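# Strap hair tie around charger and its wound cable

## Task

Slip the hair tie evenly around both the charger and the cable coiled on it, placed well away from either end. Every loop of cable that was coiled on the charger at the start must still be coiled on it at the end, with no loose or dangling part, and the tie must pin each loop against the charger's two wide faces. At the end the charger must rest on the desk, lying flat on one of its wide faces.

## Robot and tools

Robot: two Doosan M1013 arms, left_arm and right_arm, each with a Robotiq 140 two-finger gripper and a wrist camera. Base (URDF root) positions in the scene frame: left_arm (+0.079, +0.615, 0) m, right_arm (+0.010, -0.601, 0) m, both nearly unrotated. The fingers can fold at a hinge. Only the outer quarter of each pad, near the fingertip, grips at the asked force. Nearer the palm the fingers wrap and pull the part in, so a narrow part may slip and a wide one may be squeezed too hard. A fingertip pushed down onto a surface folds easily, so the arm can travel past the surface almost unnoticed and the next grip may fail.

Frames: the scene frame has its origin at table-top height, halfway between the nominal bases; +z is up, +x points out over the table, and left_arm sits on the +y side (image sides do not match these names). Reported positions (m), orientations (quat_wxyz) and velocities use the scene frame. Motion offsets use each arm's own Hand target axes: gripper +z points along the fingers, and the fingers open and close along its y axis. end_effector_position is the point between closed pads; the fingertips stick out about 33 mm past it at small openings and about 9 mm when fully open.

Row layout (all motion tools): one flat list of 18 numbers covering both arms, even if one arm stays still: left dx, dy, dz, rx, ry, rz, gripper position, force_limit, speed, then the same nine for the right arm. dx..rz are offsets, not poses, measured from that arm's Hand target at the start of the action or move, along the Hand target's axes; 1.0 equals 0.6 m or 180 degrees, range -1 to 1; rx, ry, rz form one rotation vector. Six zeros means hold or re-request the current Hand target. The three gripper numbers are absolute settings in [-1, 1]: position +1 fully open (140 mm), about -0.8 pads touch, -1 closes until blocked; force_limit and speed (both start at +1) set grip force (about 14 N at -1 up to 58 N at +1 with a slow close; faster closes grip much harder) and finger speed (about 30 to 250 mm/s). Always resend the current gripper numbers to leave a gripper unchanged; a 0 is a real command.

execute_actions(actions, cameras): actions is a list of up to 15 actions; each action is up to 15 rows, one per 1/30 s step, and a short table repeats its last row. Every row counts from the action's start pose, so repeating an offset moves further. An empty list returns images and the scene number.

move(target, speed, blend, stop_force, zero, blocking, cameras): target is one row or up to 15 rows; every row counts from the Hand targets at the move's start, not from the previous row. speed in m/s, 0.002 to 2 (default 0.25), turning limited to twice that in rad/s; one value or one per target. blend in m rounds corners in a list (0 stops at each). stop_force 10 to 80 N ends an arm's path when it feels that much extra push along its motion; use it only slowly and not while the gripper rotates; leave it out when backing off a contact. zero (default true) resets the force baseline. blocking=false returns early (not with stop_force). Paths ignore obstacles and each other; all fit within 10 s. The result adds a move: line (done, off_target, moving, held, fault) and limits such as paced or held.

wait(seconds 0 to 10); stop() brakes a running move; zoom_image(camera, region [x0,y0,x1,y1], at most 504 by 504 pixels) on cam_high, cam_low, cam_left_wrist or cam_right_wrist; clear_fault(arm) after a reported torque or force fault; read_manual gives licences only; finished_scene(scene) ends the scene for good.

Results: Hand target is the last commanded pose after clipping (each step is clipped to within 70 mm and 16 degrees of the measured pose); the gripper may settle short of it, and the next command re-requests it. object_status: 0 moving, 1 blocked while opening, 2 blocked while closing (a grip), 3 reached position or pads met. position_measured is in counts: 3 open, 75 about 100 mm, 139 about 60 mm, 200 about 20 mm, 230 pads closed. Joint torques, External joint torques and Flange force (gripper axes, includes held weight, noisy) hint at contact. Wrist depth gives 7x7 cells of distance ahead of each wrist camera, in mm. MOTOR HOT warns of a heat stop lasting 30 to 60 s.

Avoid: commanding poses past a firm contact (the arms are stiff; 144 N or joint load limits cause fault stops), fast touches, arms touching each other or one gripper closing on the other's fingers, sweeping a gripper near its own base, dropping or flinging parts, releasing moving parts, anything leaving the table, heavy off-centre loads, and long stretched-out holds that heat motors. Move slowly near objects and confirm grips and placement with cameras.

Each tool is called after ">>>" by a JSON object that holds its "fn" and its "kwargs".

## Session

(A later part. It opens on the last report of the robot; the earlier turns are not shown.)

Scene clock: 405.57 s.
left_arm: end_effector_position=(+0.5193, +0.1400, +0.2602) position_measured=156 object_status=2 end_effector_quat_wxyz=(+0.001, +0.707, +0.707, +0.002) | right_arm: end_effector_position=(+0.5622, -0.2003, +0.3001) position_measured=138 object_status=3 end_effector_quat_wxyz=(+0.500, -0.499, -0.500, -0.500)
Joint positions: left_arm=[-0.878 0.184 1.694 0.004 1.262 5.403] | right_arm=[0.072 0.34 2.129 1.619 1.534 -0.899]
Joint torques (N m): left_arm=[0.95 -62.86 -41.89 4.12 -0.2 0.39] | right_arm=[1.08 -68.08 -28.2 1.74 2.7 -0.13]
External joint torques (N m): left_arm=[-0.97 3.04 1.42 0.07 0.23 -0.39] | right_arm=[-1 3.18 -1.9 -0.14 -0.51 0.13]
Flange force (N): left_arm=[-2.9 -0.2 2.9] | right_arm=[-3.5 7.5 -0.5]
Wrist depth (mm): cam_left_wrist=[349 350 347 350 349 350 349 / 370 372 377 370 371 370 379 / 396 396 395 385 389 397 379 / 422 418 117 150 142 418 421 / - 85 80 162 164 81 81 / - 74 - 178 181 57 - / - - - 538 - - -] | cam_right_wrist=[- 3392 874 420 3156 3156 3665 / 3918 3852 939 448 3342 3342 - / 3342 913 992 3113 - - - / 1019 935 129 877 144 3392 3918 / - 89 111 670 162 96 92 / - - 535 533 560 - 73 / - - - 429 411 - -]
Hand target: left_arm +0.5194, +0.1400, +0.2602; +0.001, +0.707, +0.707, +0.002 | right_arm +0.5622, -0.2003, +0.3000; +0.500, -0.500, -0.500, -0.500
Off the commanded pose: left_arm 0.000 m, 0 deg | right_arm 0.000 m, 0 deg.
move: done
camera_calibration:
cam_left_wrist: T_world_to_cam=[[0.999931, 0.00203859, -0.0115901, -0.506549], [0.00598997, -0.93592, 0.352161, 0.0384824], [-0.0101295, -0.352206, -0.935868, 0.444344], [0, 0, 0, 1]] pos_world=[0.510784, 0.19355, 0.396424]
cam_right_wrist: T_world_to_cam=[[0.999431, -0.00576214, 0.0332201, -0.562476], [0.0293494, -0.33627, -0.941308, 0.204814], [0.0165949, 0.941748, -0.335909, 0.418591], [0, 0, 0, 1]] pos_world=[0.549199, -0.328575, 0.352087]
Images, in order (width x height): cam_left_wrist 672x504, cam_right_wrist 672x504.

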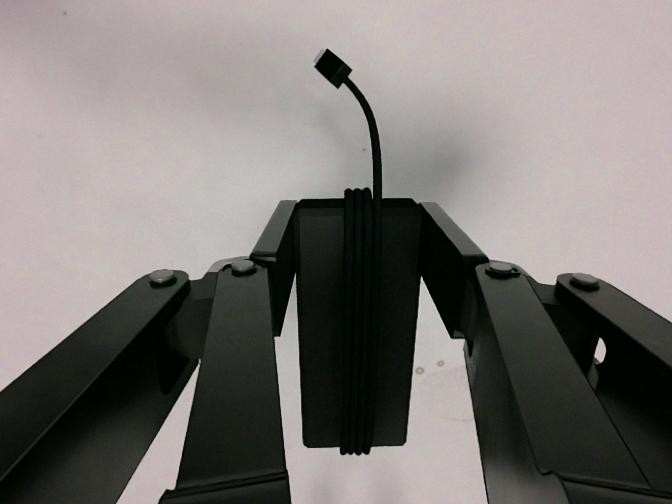

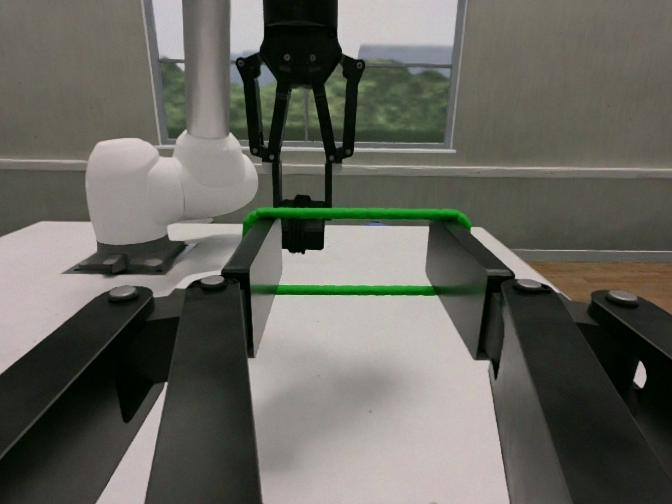

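>>> {"fn": "move", "kwargs": {"target": [0, 0, 0, 0, 0, 0, -1.0, 0.3, -1.0, -0.111, -0.0713, 0.301, 0, 0, 0, -0.07, 0.5, -1.0], "speed": 0.2, "cameras": ["cam_left_wrist", "cam_right_wrist"]}}

>>> {"fn": "zoom_image", "kwargs": {"camera": "cam_right_wrist", "region": [220, 150, 500, 350]}}

>>> {"fn": "zoom_image", "kwargs": {"camera": "cam_left_wrist", "region": [250, 330, 470, 504]}}

Scene clock: 432.97 s.
left_arm: end_effector_position=(+0.5194, +0.1400, +0.2602) position_measured=156 object_status=2 end_effector_quat_wxyz=(+0.001, +0.707, +0.707, +0.002) | right_arm: end_effector_position=(+0.5193, -0.0197, +0.2335) position_measured=138 object_status=3 end_effector_quat_wxyz=(+0.500, -0.500, -0.500, -0.500)
Joint positions: left_arm=[-0.878 0.184 1.694 0.004 1.262 5.403] | right_arm=[0.404 0.455 2.134 1.911 1.369 -1.054]
Joint torques (N m): left_arm=[0.47 -62.62 -42.01 4.15 -0.2 0.46] | right_arm=[1.85 -75.87 -25.03 0.68 2.94 -0.07]
External joint torques (N m): left_arm=[-0.52 3.13 1.57 0.04 0.22 -0.46] | right_arm=[-1.7 3.12 -1.8 -0.11 -0.52 0.06]
Flange force (N): left_arm=[-2.4 0.2 3.2] | right_arm=[-4.1 7.2 0.5]
Wrist depth (mm): cam_left_wrist=[346 349 350 345 348 347 347 / 370 372 369 370 371 371 374 / 394 393 395 386 398 395 393 / 425 420 117 150 142 416 417 / - 85 80 161 165 81 81 / - 74 - 180 - 57 - / - - - 528 - - -] | cam_right_wrist=[- 3342 726 3030 270 - - / 680 789 803 3030 3113 3294 - / 704 743 842 195 3294 - - / 728 758 130 726 149 750 3113 / - 89 111 544 143 96 92 / - - 432 433 433 - 73 / - - - 336 349 - -]
Hand target: left_arm +0.5194, +0.1400, +0.2602; +0.001, +0.707, +0.707, +0.002 | right_arm +0.5193, -0.0197, +0.2335; +0.500, -0.500, -0.500, -0.500
Off the commanded pose: left_arm 0.000 m, 0 deg | right_arm 0.000 m, 0 deg.
move: done
camera_calibration:
cam_left_wrist: T_world_to_cam=[[0.999931, 0.00203855, -0.0115901, -0.506549], [0.00598992, -0.93592, 0.352161, 0.0384825], [-0.0101295, -0.352206, -0.935868, 0.444344], [0, 0, 0, 1]] pos_world=[0.510784, 0.19355, 0.396424]
cam_right_wrist: T_world_to_cam=[[0.999433, -0.00588602, 0.0331588, -0.516353], [0.0292479, -0.336392, -0.941268, 0.204227], [0.0166947, 0.941703, -0.336029, 0.226861], [0, 0, 0, 1]] pos_world=[0.5063, -0.147975, 0.285586]
Images, in order (width x height): cam_left_wrist 672x504, cam_right_wrist 672x504.

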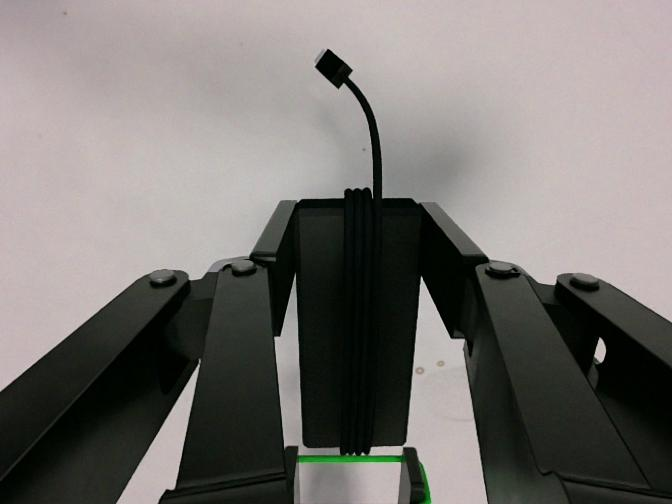

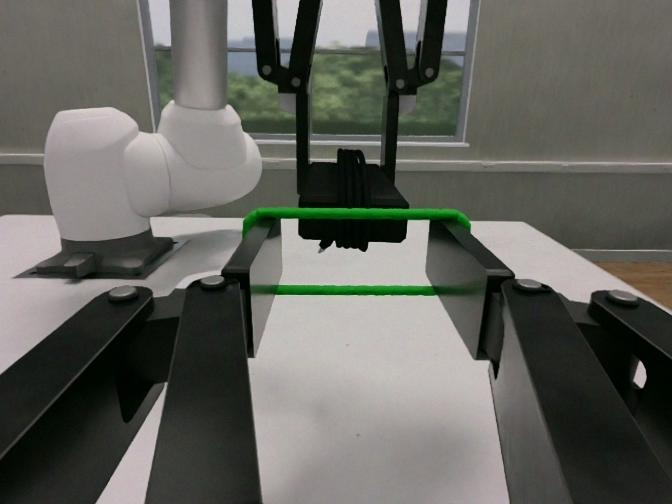

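Scaled by 1.800 from the camera's 672x504 image, which has a finer 960x720 frame.

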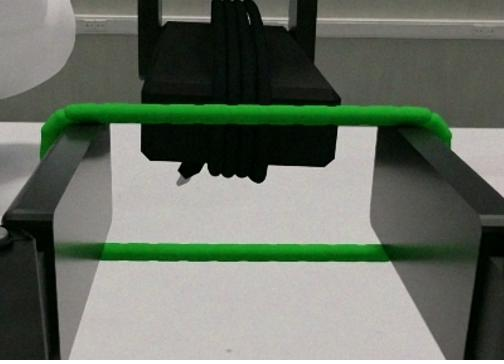

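Scaled by 2.291 from the camera's 672x504 image, which has a finer 960x720 frame.

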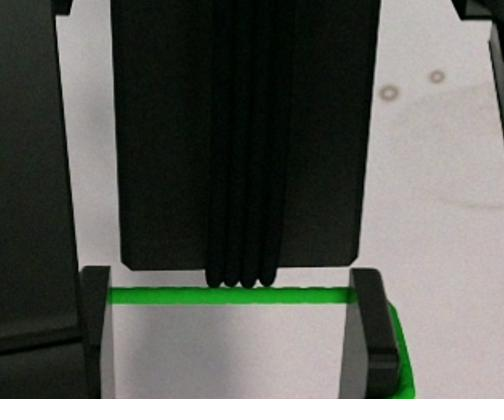

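>>> {"fn": "zoom_image", "kwargs": {"camera": "cam_right_wrist", "region": [280, 150, 430, 260]}}

Scaled by 3.360 from the camera's 672x504 image, which has a finer 960x720 frame.

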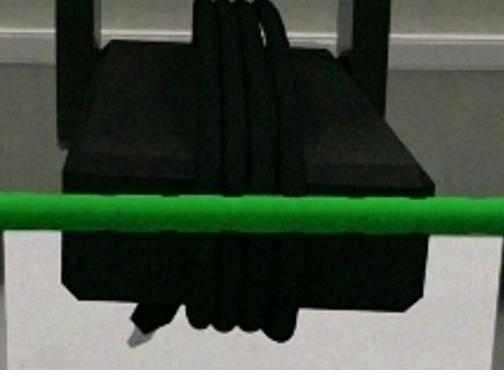

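>>> {"fn": "move", "kwargs": {"target": [[0, 0, 0, 0, 0, 0, -1.0, 0.3, -1.0, 0.0052, 0, 0, 0, 0, 0, -0.07, 0.5, -1.0], [0, 0, 0, 0, 0, 0, -1.0, 0.3, -1.0, 0.0052, 0, 0.0395, 0, 0, 0, -0.07, 0.5, -1.0]], "speed": 0.05, "blend": [0.001, 0], "cameras": ["cam_left_wrist", "cam_right_wrist"]}}

>>> {"fn": "zoom_image", "kwargs": {"camera": "cam_right_wrist", "region": [240, 150, 480, 310]}}

>>> {"fn": "zoom_image", "kwargs": {"camera": "cam_left_wrist", "region": [250, 330, 470, 504]}}

Scene clock: 567.13 s.
left_arm: end_effector_position=(+0.5194, +0.1400, +0.2602) position_measured=156 object_status=2 end_effector_quat_wxyz=(+0.001, +0.707, +0.707, +0.002) | right_arm: end_effector_position=(+0.5193, +0.0040, +0.2367) position_measured=138 object_status=3 end_effector_quat_wxyz=(+0.500, -0.500, -0.500, -0.500)
Joint positions: left_arm=[-0.878 0.184 1.694 0.004 1.262 5.403] | right_arm=[0.442 0.461 2.113 1.941 1.345 -1.046]
Joint torques (N m): left_arm=[0.89 -62.53 -41.99 4.15 -0.17 0.56] | right_arm=[0.43 -76.74 -25.45 0.61 2.99 -0.1]
External joint torques (N m): left_arm=[-0.9 3.32 1.78 0.02 0.19 -0.56] | right_arm=[-0.54 2.68 -2.01 -0.08 -0.57 0.1]
Flange force (N): left_arm=[-2.8 -0.5 3.6] | right_arm=[-3.1 6.4 2.7]
Wrist depth (mm): cam_left_wrist=[352 347 349 350 350 350 346 / 371 374 371 372 371 370 370 / 393 398 396 387 393 391 393 / 427 417 117 152 141 418 423 / - 85 80 163 165 81 81 / - 74 - 180 180 57 - / - - - 207 - - -] | cam_right_wrist=[2806 740 691 2841 236 2392 2951 / 3156 778 773 3294 3071 3443 5285 / 663 717 829 213 257 3201 3392 / 695 731 129 170 150 726 3607 / - 89 111 550 163 96 92 / - - 417 417 465 - 73 / - - - 351 353 - -]
Hand target: left_arm +0.5194, +0.1400, +0.2602; +0.001, +0.707, +0.707, +0.002 | right_arm +0.5193, +0.0040, +0.2366; +0.500, -0.500, -0.500, -0.500
Off the commanded pose: left_arm 0.000 m, 0 deg | right_arm 0.000 m, 0 deg.
move: done
camera_calibration:
cam_left_wrist: T_world_to_cam=[[0.999931, 0.00203855, -0.0115901, -0.506549], [0.00598992, -0.93592, 0.352161, 0.0384825], [-0.0101295, -0.352206, -0.935868, 0.444344], [0, 0, 0, 1]] pos_world=[0.510784, 0.19355, 0.396424]
cam_right_wrist: T_world_to_cam=[[0.999433, -0.00588602, 0.0331588, -0.516316], [0.0292479, -0.336392, -0.941268, 0.215118], [0.0166947, 0.941703, -0.336029, 0.205585], [0, 0, 0, 1]] pos_world=[0.5063, -0.124275, 0.288686]
Images, in order (width x height): cam_left_wrist 672x504, cam_right_wrist 672x504.

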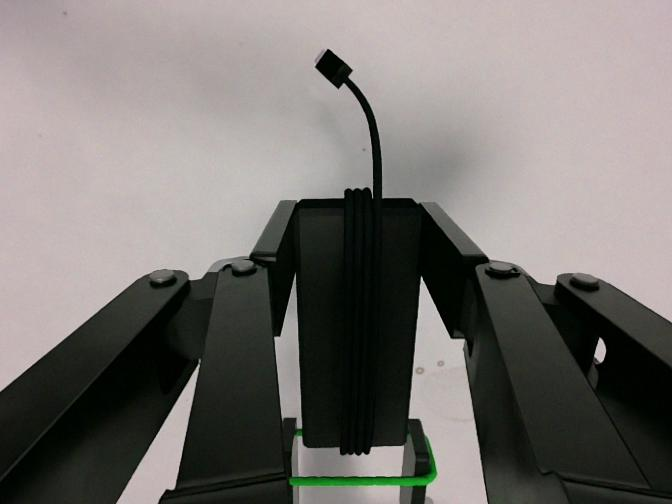

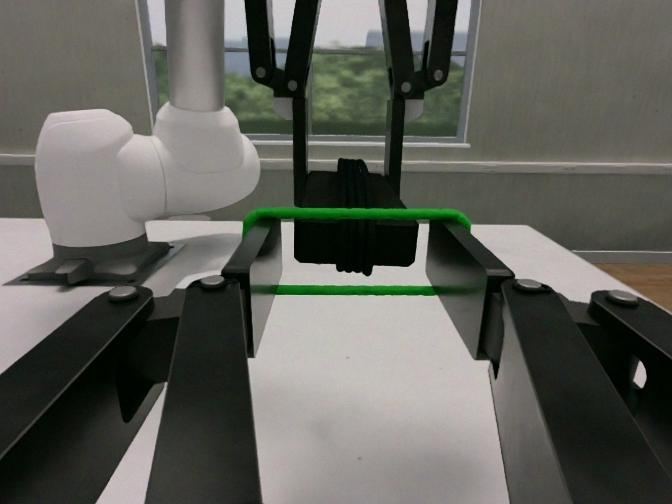

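Scaled by 2.100 from the camera's 672x504 image, which has a finer 960x720 frame.

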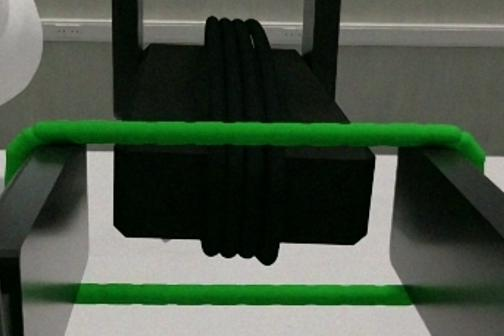

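Scaled by 2.291 from the camera's 672x504 image, which has a finer 960x720 frame.

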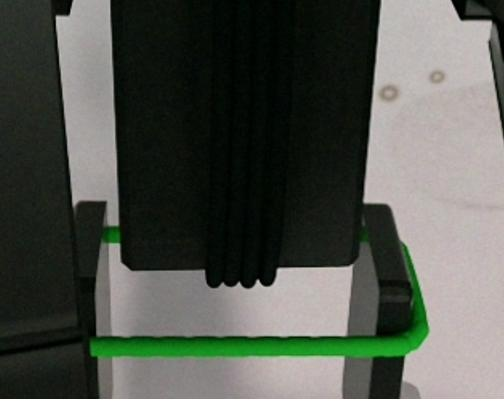

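>>> {"fn": "move", "kwargs": {"target": [[0, 0, 0, 0, 0, 0, -1.0, 0.3, -1.0, 0.001, 0, 0.0912, 0, 0, 0, -0.07, 0.5, -1.0]], "speed": 0.05, "cameras": ["cam_left_wrist", "cam_right_wrist"]}}

>>> {"fn": "zoom_image", "kwargs": {"camera": "cam_right_wrist", "region": [220, 130, 500, 330]}}

>>> {"fn": "zoom_image", "kwargs": {"camera": "cam_left_wrist", "region": [250, 180, 470, 480]}}

Scene clock: 592.30 s.
left_arm: end_effector_position=(+0.5193, +0.1400, +0.2602) position_measured=156 object_status=2 end_effector_quat_wxyz=(+0.001, +0.707, +0.707, +0.002) | right_arm: end_effector_position=(+0.5192, +0.0587, +0.2373) position_measured=138 object_status=3 end_effector_quat_wxyz=(+0.500, -0.500, -0.500, -0.500)
Joint positions: left_arm=[-0.878 0.184 1.694 0.004 1.262 5.403] | right_arm=[0.525 0.489 2.058 2.008 1.292 -1.039]
Joint torques (N m): left_arm=[0.04 -62.62 -42.42 3.85 -0.51 0.49] | right_arm=[2.25 -80.8 -26.86 0.37 2.94 0.03]
External joint torques (N m): left_arm=[-0.11 3.39 2.16 0.32 0.54 -0.49] | right_arm=[-2.17 3.32 -1.57 -0.04 -0.53 -0.04]
Flange force (N): left_arm=[-1.6 0.2 3.5] | right_arm=[-4.2 7.2 0.8]
Wrist depth (mm): cam_left_wrist=[351 353 350 346 349 342 345 / 371 364 370 371 370 371 368 / 395 407 393 387 397 396 395 / 421 417 117 152 142 415 420 / - 85 86 164 167 81 81 / - 75 57 177 178 57 - / - - - 221 205 - -] | cam_right_wrist=[- 2990 184 3030 183 3113 - / 2990 691 719 2990 201 2990 - / 624 708 773 207 202 3030 3392 / 659 726 118 129 131 717 3392 / - 89 111 119 120 96 91 / - - 437 438 442 - 73 / - - 351 352 355 - -]
Hand target: left_arm +0.5194, +0.1400, +0.2602; +0.001, +0.707, +0.707, +0.002 | right_arm +0.5192, +0.0588, +0.2373; +0.500, -0.500, -0.500, -0.500
Off the commanded pose: left_arm 0.000 m, 0 deg | right_arm 0.000 m, 0 deg.
move: done
camera_calibration:
cam_left_wrist: T_world_to_cam=[[0.999931, 0.00203859, -0.0115901, -0.506549], [0.00598997, -0.93592, 0.352161, 0.0384824], [-0.0101295, -0.352206, -0.935868, 0.444344], [0, 0, 0, 1]] pos_world=[0.510784, 0.19355, 0.396424]
cam_right_wrist: T_world_to_cam=[[0.999433, -0.00588602, 0.0331588, -0.515917], [0.0292479, -0.336392, -0.941268, 0.234214], [0.0166947, 0.941703, -0.336029, 0.154216], [0, 0, 0, 1]] pos_world=[0.5062, -0.0694748, 0.289386]
Images, in order (width x height): cam_left_wrist 672x504, cam_right_wrist 672x504.

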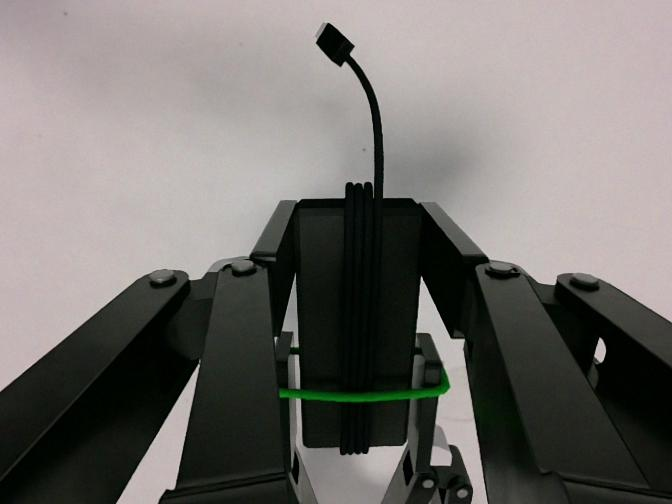

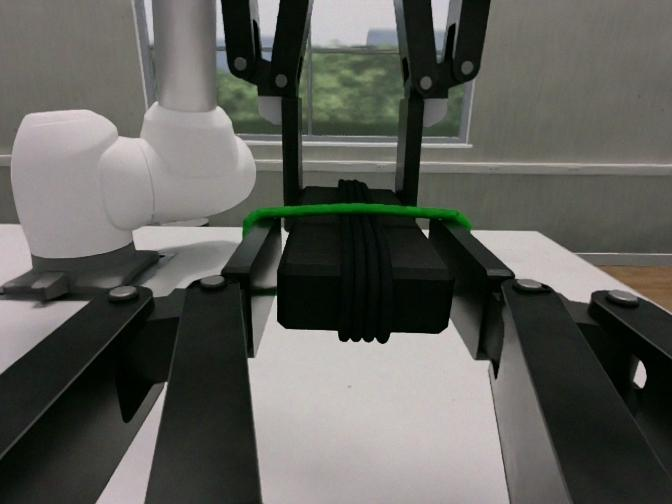

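Scaled by 1.800 from the camera's 672x504 image, which has a finer 960x720 frame.

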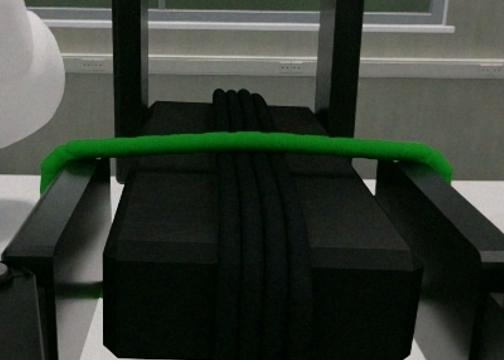

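Scaled by 1.680 from the camera's 672x504 image, which has a finer 960x720 frame.

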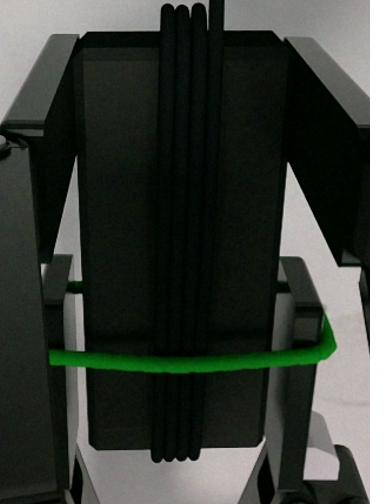

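>>> {"fn": "move", "kwargs": {"target": [0, 0, 0, 0, 0, 0, -1.0, 0.3, -1.0, 0, 0, 0, 0, 0, 0, -1.0, -0.05, -1.0], "speed": 0.05, "cameras": ["cam_left_wrist"]}}

Scene clock: 637.93 s.
left_arm: end_effector_position=(+0.5194, +0.1400, +0.2602) position_measured=156 object_status=2 end_effector_quat_wxyz=(+0.001, +0.707, +0.707, +0.002) | right_arm: end_effector_position=(+0.5192, +0.0588, +0.2373) position_measured=153 object_status=0 end_effector_quat_wxyz=(+0.500, -0.500, -0.500, -0.500)
Joint positions: left_arm=[-0.878 0.184 1.694 0.004 1.262 5.403] | right_arm=[0.525 0.489 2.058 2.008 1.292 -1.039]
Joint torques (N m): left_arm=[-5.86 -61.67 -47.73 0.29 -4.08 0.16] | right_arm=[7.07 -80.72 -30.57 0.98 2.86 -0.26]
External joint torques (N m): left_arm=[5.85 2.12 7.4 3.89 4.11 -0.16] | right_arm=[-6.98 3.17 2.16 -0.65 -0.45 0.25]
Flange force (N): left_arm=[12.4 0.5 3.3] | right_arm=[-4.3 5.6 -10.9]
Wrist depth (mm): cam_left_wrist=[351 350 348 347 350 349 348 / 373 372 371 368 370 368 368 / 397 401 396 386 390 393 395 / 425 415 117 151 142 418 419 / - 85 80 164 162 81 81 / - 74 56 177 176 57 - / - - - 192 200 - -] | cam_right_wrist=[3607 651 184 2877 185 - - / 2319 701 717 3071 201 - 2705 / 623 706 781 204 205 - 3852 / 663 701 117 118 131 820 3342 / - 91 94 122 121 92 91 / - - 68 439 - - 73 / - - - 350 - - -]
Hand target: left_arm +0.5194, +0.1400, +0.2602; +0.001, +0.707, +0.707, +0.002 | right_arm +0.5192, +0.0588, +0.2373; +0.500, -0.500, -0.500, -0.500
Off the commanded pose: left_arm 0.000 m, 0 deg | right_arm 0.000 m, 0 deg.
move: done
camera_calibration:
cam_left_wrist: T_world_to_cam=[[0.999931, 0.00194505, -0.0115547, -0.506545], [0.00588993, -0.935921, 0.352161, 0.0385336], [-0.0101293, -0.352204, -0.935868, 0.444343], [0, 0, 0, 1]] pos_world=[0.510784, 0.193549, 0.396424]
Images, in order (width x height): cam_left_wrist 672x504.

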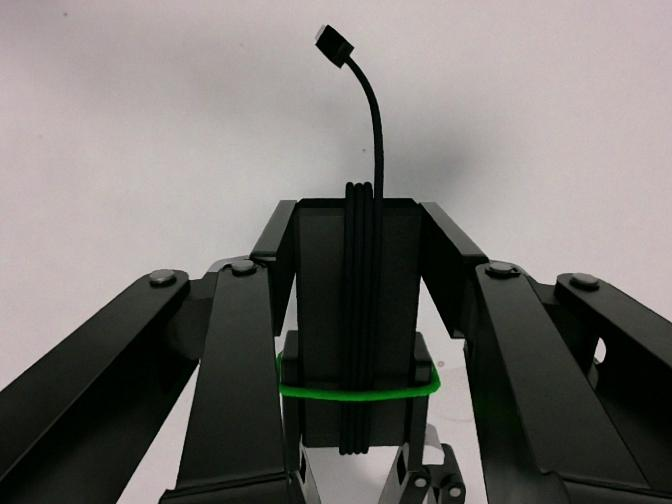

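>>> {"fn": "move", "kwargs": {"target": [[0, 0, 0, 0, 0, 0, 0.1, 0.0, -1.0, 0, 0, 0, 0, 0, 0, -1.0, -0.05, -1.0], [0, 0, -0.1167, 0, 0, 0, 0.1, 0.0, -1.0, 0, 0, 0, 0, 0, 0, -1.0, -0.05, -1.0], [-0.1367, 0.0243, -0.125, 0, 0, 0, -1.0, -1.0, 0.5, 0, 0, 0, 0, 0, 0, -1.0, -0.05, -1.0]], "speed": [0.05, 0.1, 0.1], "blend": [0, 0.01, 0], "cameras": ["cam_left_wrist", "cam_right_wrist"]}}

>>> {"fn": "zoom_image", "kwargs": {"camera": "cam_left_wrist", "region": [230, 60, 500, 300]}}

>>> {"fn": "zoom_image", "kwargs": {"camera": "cam_right_wrist", "region": [220, 130, 500, 330]}}

Scene clock: 660.57 s.
left_arm: end_effector_position=(+0.5336, +0.0579, +0.3352) position_measured=235 object_status=3 end_effector_quat_wxyz=(+0.001, +0.707, +0.707, +0.002) | right_arm: end_effector_position=(+0.5192, +0.0588, +0.2373) position_measured=153 object_status=2 end_effector_quat_wxyz=(+0.500, -0.500, -0.500, -0.500)
Joint positions: left_arm=[-0.935 0.27 1.449 0.004 1.422 5.346] | right_arm=[0.525 0.489 2.058 2.008 1.292 -1.039]
Joint torques (N m): left_arm=[0.44 -71.17 -42.2 4.38 -0.06 0.46] | right_arm=[0.87 -82.44 -27.7 0.87 3.86 0.01]
External joint torques (N m): left_arm=[-0.41 1.16 0.1 -0.01 0.09 -0.46] | right_arm=[-0.96 4.81 -0.83 -0.53 -1.44 -0.02]
Flange force (N): left_arm=[-2.0 0.1 0.3] | right_arm=[-5.7 6.7 2.9]
Wrist depth (mm): cam_left_wrist=[436 419 418 194 415 415 410 / 469 437 441 206 443 444 444 / 474 477 465 216 481 471 474 / 508 505 487 112 496 503 504 / 544 533 81 81 87 81 530 / - - - - - 67 62 / - - - - - - -] | cam_right_wrist=[2806 657 2914 2914 118 - - / 633 687 3113 3156 3113 2806 3030 / 618 689 773 3294 3201 2990 3918 / 661 699 117 128 129 773 3247 / - 91 108 122 115 93 91 / - - 68 439 440 - 73 / - - - 366 - - -]
Hand target: left_arm +0.5336, +0.0579, +0.3352; +0.001, +0.707, +0.707, +0.002 | right_arm +0.5192, +0.0588, +0.2373; +0.500, -0.500, -0.500, -0.500
Off the commanded pose: left_arm 0.000 m, 0 deg | right_arm 0.000 m, 0 deg.
move: done
camera_calibration:
cam_left_wrist: T_world_to_cam=[[0.999931, 0.00203855, -0.0115901, -0.519811], [0.00598992, -0.93592, 0.352161, -0.0648543], [-0.0101295, -0.352206, -0.935868, 0.485763], [0, 0, 0, 1]] pos_world=[0.525084, 0.11145, 0.471424]
cam_right_wrist: T_world_to_cam=[[0.999433, -0.00588602, 0.0331588, -0.515917], [0.0292479, -0.336392, -0.941268, 0.234214], [0.0166947, 0.941703, -0.336029, 0.154216], [0, 0, 0, 1]] pos_world=[0.5062, -0.0694748, 0.289386]
Images, in order (width x height): cam_left_wrist 672x504, cam_right_wrist 672x504.

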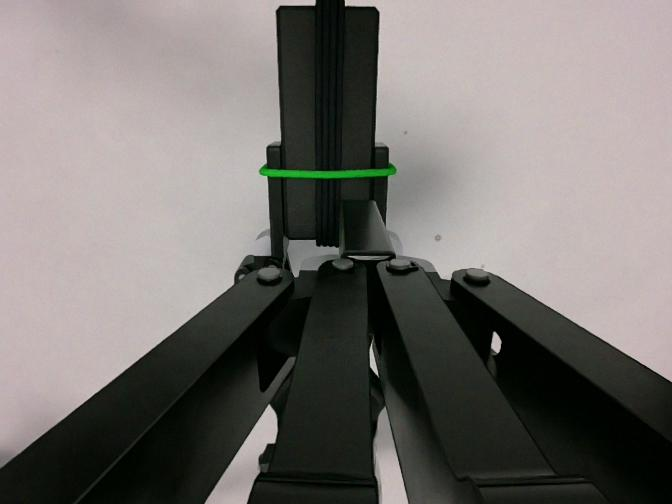

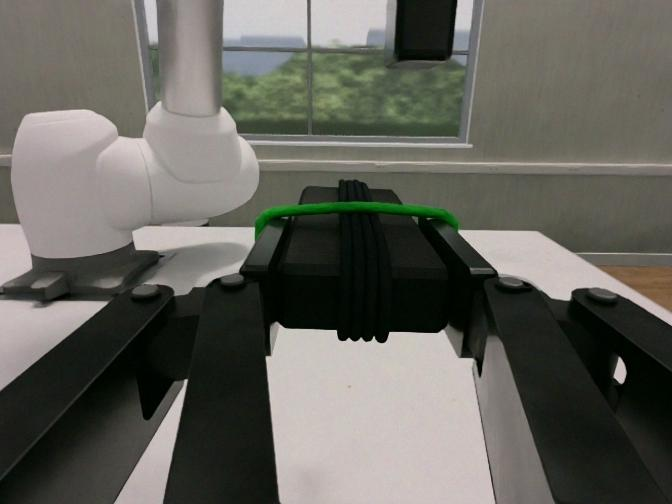

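Scaled by 1.867 from the camera's 672x504 image, which has a finer 960x720 frame.

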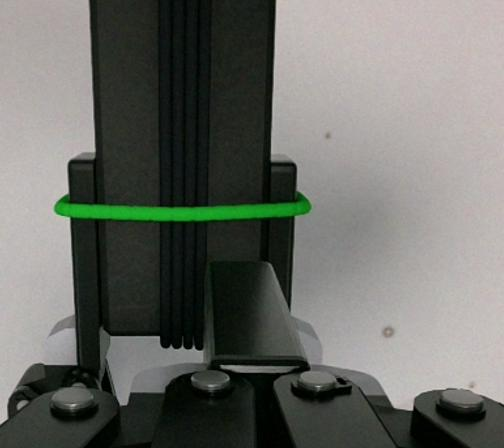

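Scaled by 1.800 from the camera's 672x504 image, which has a finer 960x720 frame.

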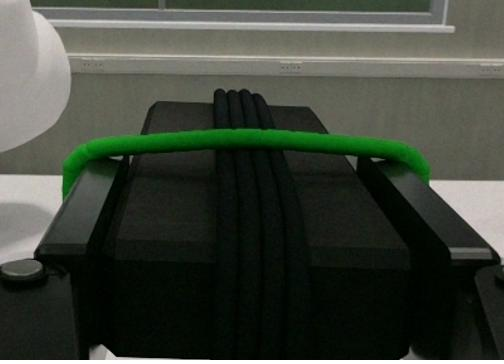

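>>> {"fn": "move", "kwargs": {"target": [[0, -0.0017, 0.085, 0, 0, 0, -1.0, -1.0, 0.5, 0, 0, 0, 0, 0, 0, -1.0, -0.05, -1.0], [0.0552, -0.0017, 0.085, 0, 0, 0, -1.0, -1.0, 0.5, 0, 0, 0, 0, 0, 0, -1.0, -0.05, -1.0], [0.0552, -0.0017, -0.015, 0, 0, 0, -1.0, -1.0, 0.5, 0, 0, 0, 0, 0, 0, -1.0, -0.05, -1.0]], "speed": [0.06, 0.025, 0.06], "cameras": ["cam_left_wrist", "cam_right_wrist"]}}

>>> {"fn": "zoom_image", "kwargs": {"camera": "cam_left_wrist", "region": [230, 60, 500, 300]}}

>>> {"fn": "zoom_image", "kwargs": {"camera": "cam_right_wrist", "region": [220, 130, 500, 330]}}

Scene clock: 692.20 s.
left_arm: end_effector_position=(+0.5326, +0.0910, +0.3442) position_measured=235 object_status=3 end_effector_quat_wxyz=(+0.001, +0.707, +0.707, +0.002) | right_arm: end_effector_position=(+0.5192, +0.0588, +0.2373) position_measured=153 object_status=2 end_effector_quat_wxyz=(+0.500, -0.500, -0.500, -0.500)
Joint positions: left_arm=[-0.908 0.226 1.489 0.004 1.426 5.374] | right_arm=[0.525 0.489 2.058 2.008 1.292 -1.039]
Joint torques (N m): left_arm=[0.85 -67.02 -42.01 4.4 -0.16 0.46] | right_arm=[1.45 -82.01 -27.85 0.9 3.91 -0.05]
External joint torques (N m): left_arm=[-0.85 1.67 0.05 -0.05 0.19 -0.46] | right_arm=[-1.54 4.42 -0.68 -0.55 -1.5 0.05]
Flange force (N): left_arm=[-3.2 0.2 0.1] | right_arm=[-5.0 6.6 1.7]
Wrist depth (mm): cam_left_wrist=[424 425 416 425 423 425 421 / 454 453 450 218 451 452 452 / 486 484 478 229 480 477 480 / 512 494 499 109 510 512 524 / 555 - 81 81 87 81 535 / - - - - - 67 62 / - - - - - - -] | cam_right_wrist=[- 682 2841 2951 2877 - - / 635 704 3071 3030 2914 - - / 618 706 792 3443 3030 - - / 653 733 117 126 129 - 3294 / - 91 108 119 119 92 89 / - - 68 440 440 - 72 / - - - 351 354 - 70]
Hand target: left_arm +0.5326, +0.0910, +0.3442; +0.001, +0.707, +0.707, +0.002 | right_arm +0.5192, +0.0588, +0.2373; +0.500, -0.500, -0.500, -0.500
Off the commanded pose: left_arm 0.000 m, 0 deg | right_arm 0.000 m, 0 deg.
move: done
camera_calibration:
cam_left_wrist: T_world_to_cam=[[0.999931, 0.00203859, -0.0115901, -0.518775], [0.00598997, -0.93592, 0.352161, -0.0370388], [-0.0101295, -0.352206, -0.935868, 0.505833], [0, 0, 0, 1]] pos_world=[0.524084, 0.14455, 0.480424]
cam_right_wrist: T_world_to_cam=[[0.999433, -0.00588602, 0.0331588, -0.515917], [0.0292479, -0.336392, -0.941268, 0.234214], [0.0166947, 0.941703, -0.336029, 0.154216], [0, 0, 0, 1]] pos_world=[0.5062, -0.0694748, 0.289386]
Images, in order (width x height): cam_left_wrist 672x504, cam_right_wrist 672x504.

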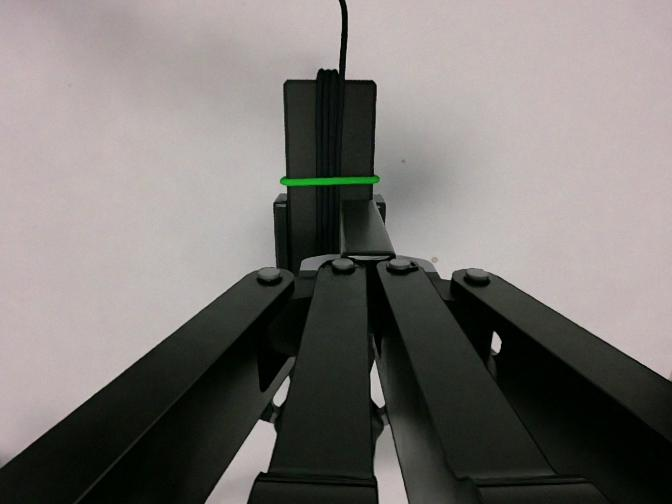

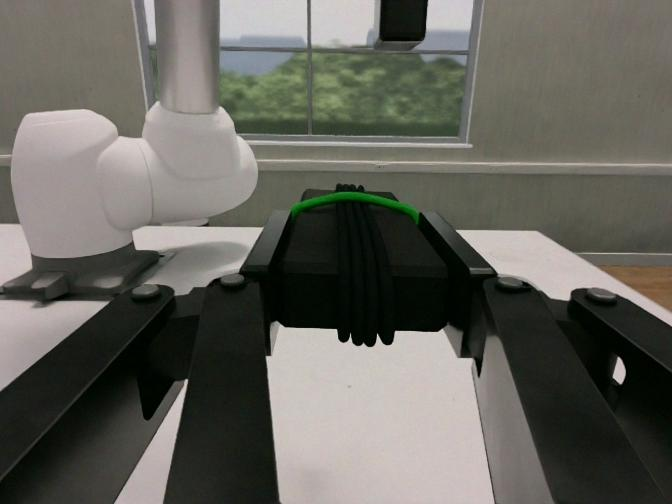

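Scaled by 1.867 from the camera's 672x504 image, which has a finer 960x720 frame.

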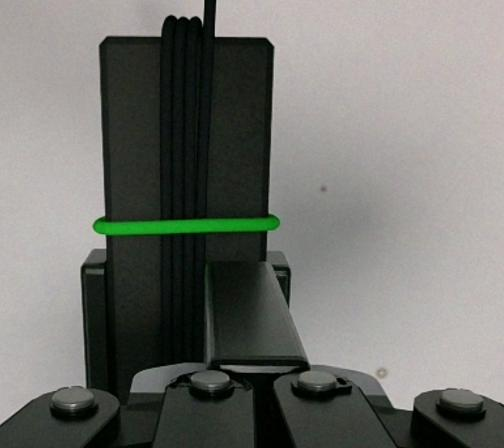

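Scaled by 1.800 from the camera's 672x504 image, which has a finer 960x720 frame.

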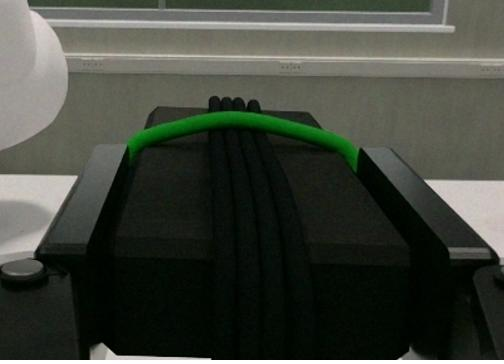

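>>> {"fn": "move", "kwargs": {"target": [[0.0817, -0.022, 0, 0, 0, 0, 0.1, 0.0, 0.0, 0, 0, 0, 0, 0, 0, -1.0, -0.05, -1.0], [0.0817, -0.022, 0.14, 0, 0, 0, 0.1, 0.0, 0.0, 0, 0, 0, 0, 0, 0, -1.0, -0.05, -1.0], [0.0817, -0.022, 0.14, 0, 0, 0, -1.0, 0.3, -1.0, 0, 0, 0, 0, 0, 0, -1.0, -0.05, -1.0]], "speed": [0.1, 0.08, 0.05], "cameras": ["cam_left_wrist"]}}

Scene clock: 710.33 s.
left_arm: end_effector_position=(+0.5197, +0.1402, +0.2602) position_measured=156 object_status=0 end_effector_quat_wxyz=(+0.001, +0.707, +0.707, +0.002) | right_arm: end_effector_position=(+0.5192, +0.0588, +0.2373) position_measured=153 object_status=2 end_effector_quat_wxyz=(+0.500, -0.500, -0.500, -0.500)
Joint positions: left_arm=[-0.877 0.185 1.694 0.004 1.262 5.404] | right_arm=[0.525 0.489 2.058 2.008 1.292 -1.039]
Joint torques (N m): left_arm=[1.89 -57.47 -38.72 5.08 -0.49 0.65] | right_arm=[2.42 -85.7 -29.19 1 5.76 0.05]
External joint torques (N m): left_arm=[-1.88 -2.19 -1.66 -0.89 0.52 -0.65] | right_arm=[-2.34 8.15 0.78 -0.68 -3.35 -0.06]
Flange force (N): left_arm=[-2.4 -3.1 -4.1] | right_arm=[-9.8 8.0 2.7]
Wrist depth (mm): cam_left_wrist=[349 349 349 345 351 351 349 / 371 369 372 365 370 371 379 / 395 395 393 385 388 395 393 / 423 419 117 155 142 414 421 / - 85 86 165 168 81 81 / - 74 57 178 179 57 - / - - - 215 196 - -] | cam_right_wrist=[- 657 184 2951 185 - - / 621 731 715 3201 203 3496 2951 / 624 697 - 201 223 2877 2914 / 659 733 117 126 129 836 2674 / - 91 108 121 119 93 92 / - - 68 467 441 - 72 / - - - 352 353 - 70]
Hand target: left_arm +0.5197, +0.1401, +0.2602; +0.001, +0.707, +0.707, +0.002 | right_arm +0.5192, +0.0588, +0.2373; +0.500, -0.500, -0.500, -0.500
Off the commanded pose: left_arm 0.000 m, 0 deg | right_arm 0.000 m, 0 deg.
move: done
camera_calibration:
cam_left_wrist: T_world_to_cam=[[0.999931, 0.00203859, -0.0115901, -0.506949], [0.00598997, -0.93592, 0.352161, 0.0385736], [-0.0101295, -0.352206, -0.935868, 0.444383], [0, 0, 0, 1]] pos_world=[0.511184, 0.19365, 0.396424]
Images, in order (width x height): cam_left_wrist 672x504.

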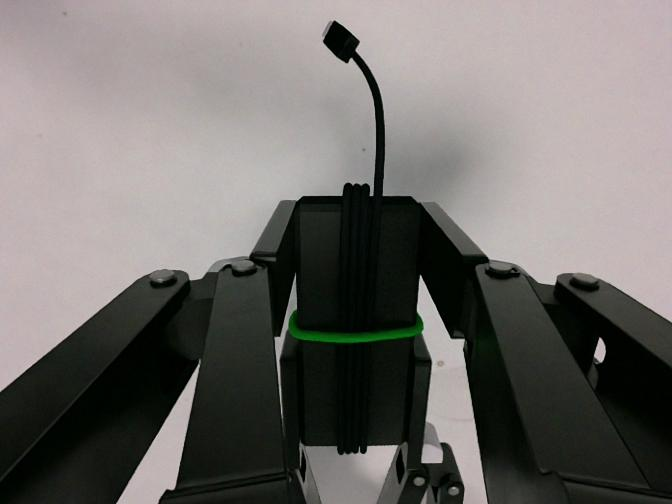

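>>> {"fn": "move", "kwargs": {"target": [[0, 0, 0, 0, 0, 0, -1.0, 0.3, -1.0, 0, 0, 0, 0, 0, 0, -0.05, 0.5, -1.0], [0, 0, 0, 0, 0, 0, -1.0, 0.3, -1.0, 0, 0, -0.25, 0, 0, 0, -0.05, 0.5, -1.0], [0, 0, 0.335, 0, 0, 0, -1.0, 0.3, -1.0, 0.1, 0, -0.33, 0, 0, 0, -0.05, 0.5, -1.0]], "speed": [0.05, 0.12, 0.15], "blend": [0, 0.02, 0], "cameras": ["cam_left_wrist"]}}

>>> {"fn": "move", "kwargs": {"target": [[0, 0, 0.018, 0, 0, 0, -1.0, 0.3, -1.0, 0, 0, 0, 0, 0, 0, -0.05, 0.5, -1.0], [0, 0, 0.032, 0, 0, 0, -1.0, 0.3, -1.0, 0, 0, 0, 0, 0, 0, -0.05, 0.5, -1.0]], "speed": [0.05, 0.012], "stop_force": 10, "cameras": ["cam_right_wrist"]}}

Scene clock: 734.60 s.
left_arm: end_effector_position=(+0.5204, +0.1404, +0.0593) position_measured=156 object_status=2 end_effector_quat_wxyz=(+0.001, +0.707, +0.707, +0.002) | right_arm: end_effector_position=(+0.5194, -0.1393, +0.2971) position_measured=135 object_status=3 end_effector_quat_wxyz=(+0.500, -0.500, -0.500, -0.500)
Joint positions: left_arm=[-0.876 0.341 1.896 0.005 0.904 5.403] | right_arm=[0.193 0.308 2.188 1.717 1.462 -0.933]
Joint torques (N m): left_arm=[0.88 -71.14 -34.34 3.38 -0.18 0.45] | right_arm=[0.77 -63.84 -27.64 1.42 2.83 -0.13]
External joint torques (N m): left_arm=[-0.83 2.42 0.91 0.09 0.2 -0.45] | right_arm=[-0.77 2.77 -1.73 -0.16 -0.59 0.13]
Flange force (N): left_arm=[-2.4 -0.5 2.9] | right_arm=[-3.0 6.7 0.6]
Wrist depth (mm): cam_left_wrist=[168 169 171 169 169 168 168 / 179 180 179 178 178 178 178 / 191 191 191 186 190 191 191 / 204 202 133 155 142 201 203 / - 85 86 165 169 81 81 / - 74 57 179 186 57 - / - - - 259 - - -] | cam_right_wrist=[3665 - - 328 386 - - / 4058 3247 4638 354 412 4456 - / 3551 836 891 377 3852 - - / 1098 864 117 428 148 1087 - / - 91 105 464 132 103 91 / - - 529 487 532 - 66 / - - - 395 426 - -]
Hand target: left_arm +0.5204, +0.1404, +0.0592; +0.001, +0.707, +0.707, +0.002 | right_arm +0.5194, -0.1393, +0.2972; +0.500, -0.500, -0.500, -0.500
Off the commanded pose: left_arm 0.000 m, 0 deg | right_arm 0.000 m, 0 deg.
move: done
camera_calibration:
cam_left_wrist: T_world_to_cam=[[0.999931, 0.00194364, -0.0115549, -0.509967], [0.00588962, -0.935888, 0.352248, 0.109628], [-0.0101294, -0.352292, -0.935835, 0.25649], [0, 0, 0, 1]] pos_world=[0.511884, 0.19395, 0.195524]
Images, in order (width x height): cam_left_wrist 672x504.

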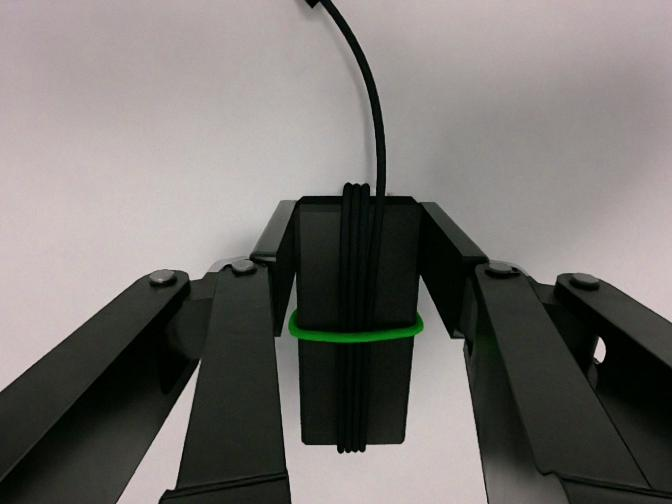

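Scene clock: 735.93 s.
left_arm: end_effector_position=(+0.5205, +0.1404, +0.0426) position_measured=156 object_status=2 end_effector_quat_wxyz=(+0.001, +0.707, +0.707, +0.002) | right_arm: end_effector_position=(+0.5194, -0.1393, +0.2972) position_measured=135 object_status=3 end_effector_quat_wxyz=(+0.500, -0.500, -0.500, -0.500)
Joint positions: left_arm=[-0.876 0.359 1.907 0.005 0.875 5.403] | right_arm=[0.193 0.308 2.188 1.717 1.462 -0.933]
Joint torques (N m): left_arm=[0.76 -62.72 -27.25 3.58 0.07 0.51] | right_arm=[0.81 -63.81 -27.56 1.43 2.86 -0.01]
External joint torques (N m): left_arm=[-0.77 -6.37 -5.26 -0.21 -0.04 -0.51] | right_arm=[-0.92 2.76 -1.85 -0.15 -0.62 0.01]
Flange force (N): left_arm=[-2.7 -0.1 -10.5] | right_arm=[-3.2 6.8 0.4]
Wrist depth (mm): cam_left_wrist=[154 154 154 153 154 155 153 / 164 163 163 163 164 163 163 / 174 174 174 171 173 173 175 / 186 186 132 155 142 184 185 / - 85 86 165 167 81 81 / - 74 56 177 183 57 - / - - - 236 235 - -] | cam_right_wrist=[3788 2738 786 330 407 - 4638 / - 3665 891 348 406 3247 - / 3201 829 939 376 - 3294 - / 943 867 139 417 148 114 4456 / - 91 105 466 450 103 91 / - - 504 485 536 - 66 / - - 443 407 429 - -]
Hand target: left_arm +0.5205, +0.1404, +0.0426; +0.001, +0.707, +0.707, +0.002 (not the last commanded pose) | right_arm +0.5194, -0.1393, +0.2972; +0.500, -0.500, -0.500, -0.500
Off the commanded pose: left_arm 0.003 m, 0 deg | right_arm 0.000 m, 0 deg.
move: contact (left_arm); path passed 1 of 2 targets
camera_calibration:
cam_right_wrist: T_world_to_cam=[[0.999433, -0.00588602, 0.0331588, -0.519166], [0.0292479, -0.336392, -0.941268, 0.22386], [0.0166947, 0.941703, -0.336029, 0.360861], [0, 0, 0, 1]] pos_world=[0.5063, -0.267575, 0.349186]
Images, in order (width x height): cam_right_wrist 672x504.

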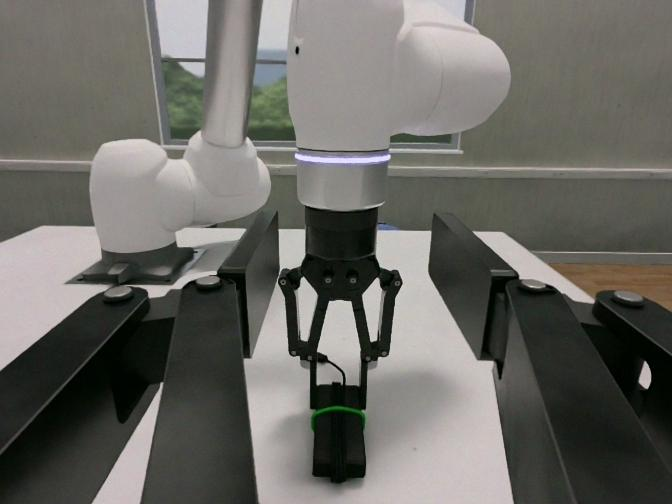

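>>> {"fn": "move", "kwargs": {"target": [[0, 0, 0, 0, 0, 0, 0.1, 0.0, -1.0, 0, 0, 0, 0, 0, 0, -0.05, 0.5, -1.0], [0, 0, -0.25, 0, 0, 0, 0.1, 0.0, -1.0, 0, 0, 0, 0, 0, 0, -0.05, 0.5, -1.0]], "speed": 0.12, "cameras": ["cam_left_wrist", "cam_right_wrist", "cam_low"]}}

>>> {"fn": "zoom_image", "kwargs": {"camera": "cam_left_wrist", "region": [280, 130, 460, 330]}}

>>> {"fn": "zoom_image", "kwargs": {"camera": "cam_right_wrist", "region": [260, 340, 420, 500]}}

>>> {"fn": "zoom_image", "kwargs": {"camera": "cam_low", "region": [180, 210, 320, 310]}}

Scene clock: 754.97 s.
left_arm: end_effector_position=(+0.5200, +0.1402, +0.1926) position_measured=117 object_status=3 end_effector_quat_wxyz=(+0.001, +0.707, +0.707, +0.002) | right_arm: end_effector_position=(+0.5194, -0.1393, +0.2972) position_measured=135 object_status=3 end_effector_quat_wxyz=(+0.500, -0.500, -0.500, -0.500)
Joint positions: left_arm=[-0.877 0.225 1.774 0.004 1.142 5.404] | right_arm=[0.193 0.308 2.188 1.717 1.462 -0.933]
Joint torques (N m): left_arm=[0.72 -63.29 -38.54 3.97 -0.05 0.48] | right_arm=[1.25 -64.37 -27.54 1.35 2.78 -0.09]
External joint torques (N m): left_arm=[-0.72 1.26 0 0.03 0.09 -0.48] | right_arm=[-1.41 3.14 -2 -0.06 -0.54 0.09]
Flange force (N): left_arm=[-2.6 -0.1 0.7] | right_arm=[-3.6 7.7 -0.3]
Wrist depth (mm): cam_left_wrist=[293 287 285 284 287 287 287 / 306 308 303 307 304 306 306 / 328 326 324 304 326 326 327 / 344 344 135 324 166 338 347 / - 86 371 371 380 81 83 / - - 400 406 405 - - / - - 434 442 430 - -] | cam_right_wrist=[2877 2841 2951 342 2990 - 2990 / - 3071 3030 382 3247 4058 3342 / - 839 939 404 3551 - 3607 / 975 867 129 - 148 1114 3607 / - 91 94 706 630 103 92 / - - 505 529 532 - 66 / - - 441 409 429 - -]
Hand target: left_arm +0.5200, +0.1402, +0.1926; +0.001, +0.707, +0.707, +0.002 | right_arm +0.5194, -0.1393, +0.2972; +0.500, -0.500, -0.500, -0.500
Off the commanded pose: left_arm 0.000 m, 0 deg | right_arm 0.000 m, 0 deg.
move: done
camera_calibration:
cam_left_wrist: T_world_to_cam=[[0.999932, 0.00197865, -0.0114611, -0.507964], [0.0058897, -0.935875, 0.352282, 0.0624753], [-0.0100291, -0.352325, -0.935824, 0.381113], [0, 0, 0, 1]] pos_world=[0.511384, 0.19375, 0.328824]
cam_right_wrist: T_world_to_cam=[[0.999433, -0.00588602, 0.0331588, -0.519166], [0.0292479, -0.336392, -0.941268, 0.22386], [0.0166947, 0.941703, -0.336029, 0.360861], [0, 0, 0, 1]] pos_world=[0.5063, -0.267575, 0.349186]
Images, in order (width x height): cam_low 672x504, cam_left_wrist 672x504, cam_right_wrist 672x504.

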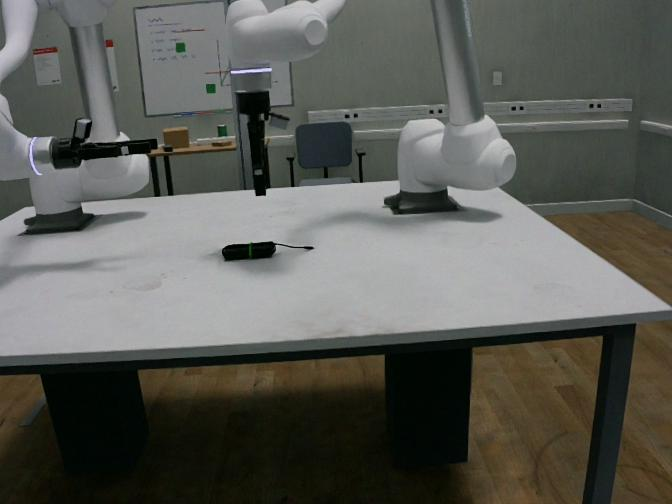

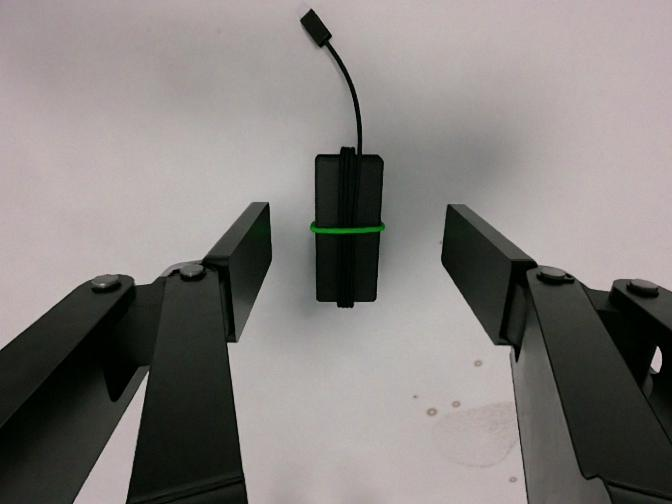

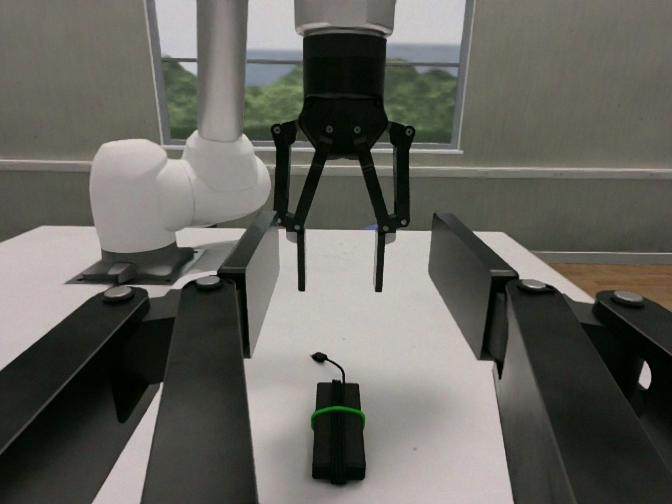

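Scaled by 2.520 from the camera's 672x504 image, which has a finer 960x720 frame.

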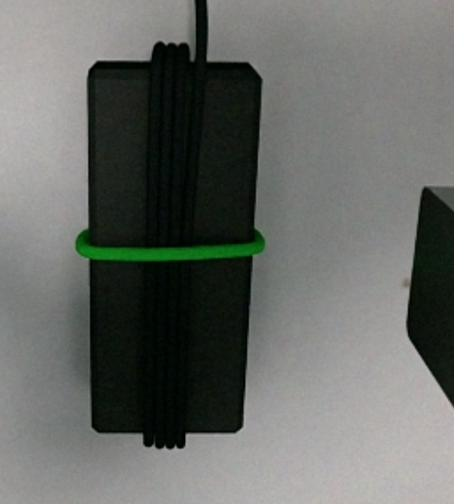

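Scaled by 3.150 from the camera's 672x504 image, which has a finer 960x720 frame.

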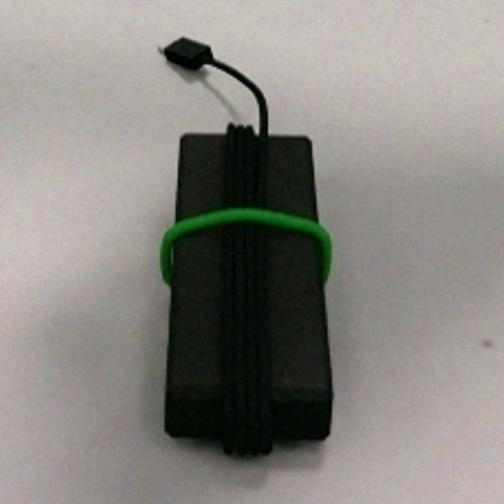

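Scaled by 3.600 from the camera's 672x504 image, which has a finer 960x720 frame.

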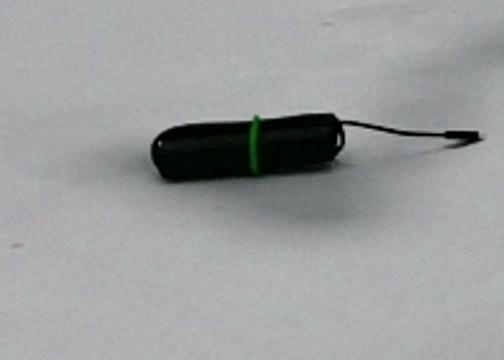

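>>> {"fn": "finished_scene", "kwargs": {"scene": 2}}

The scene is finished: the task was done.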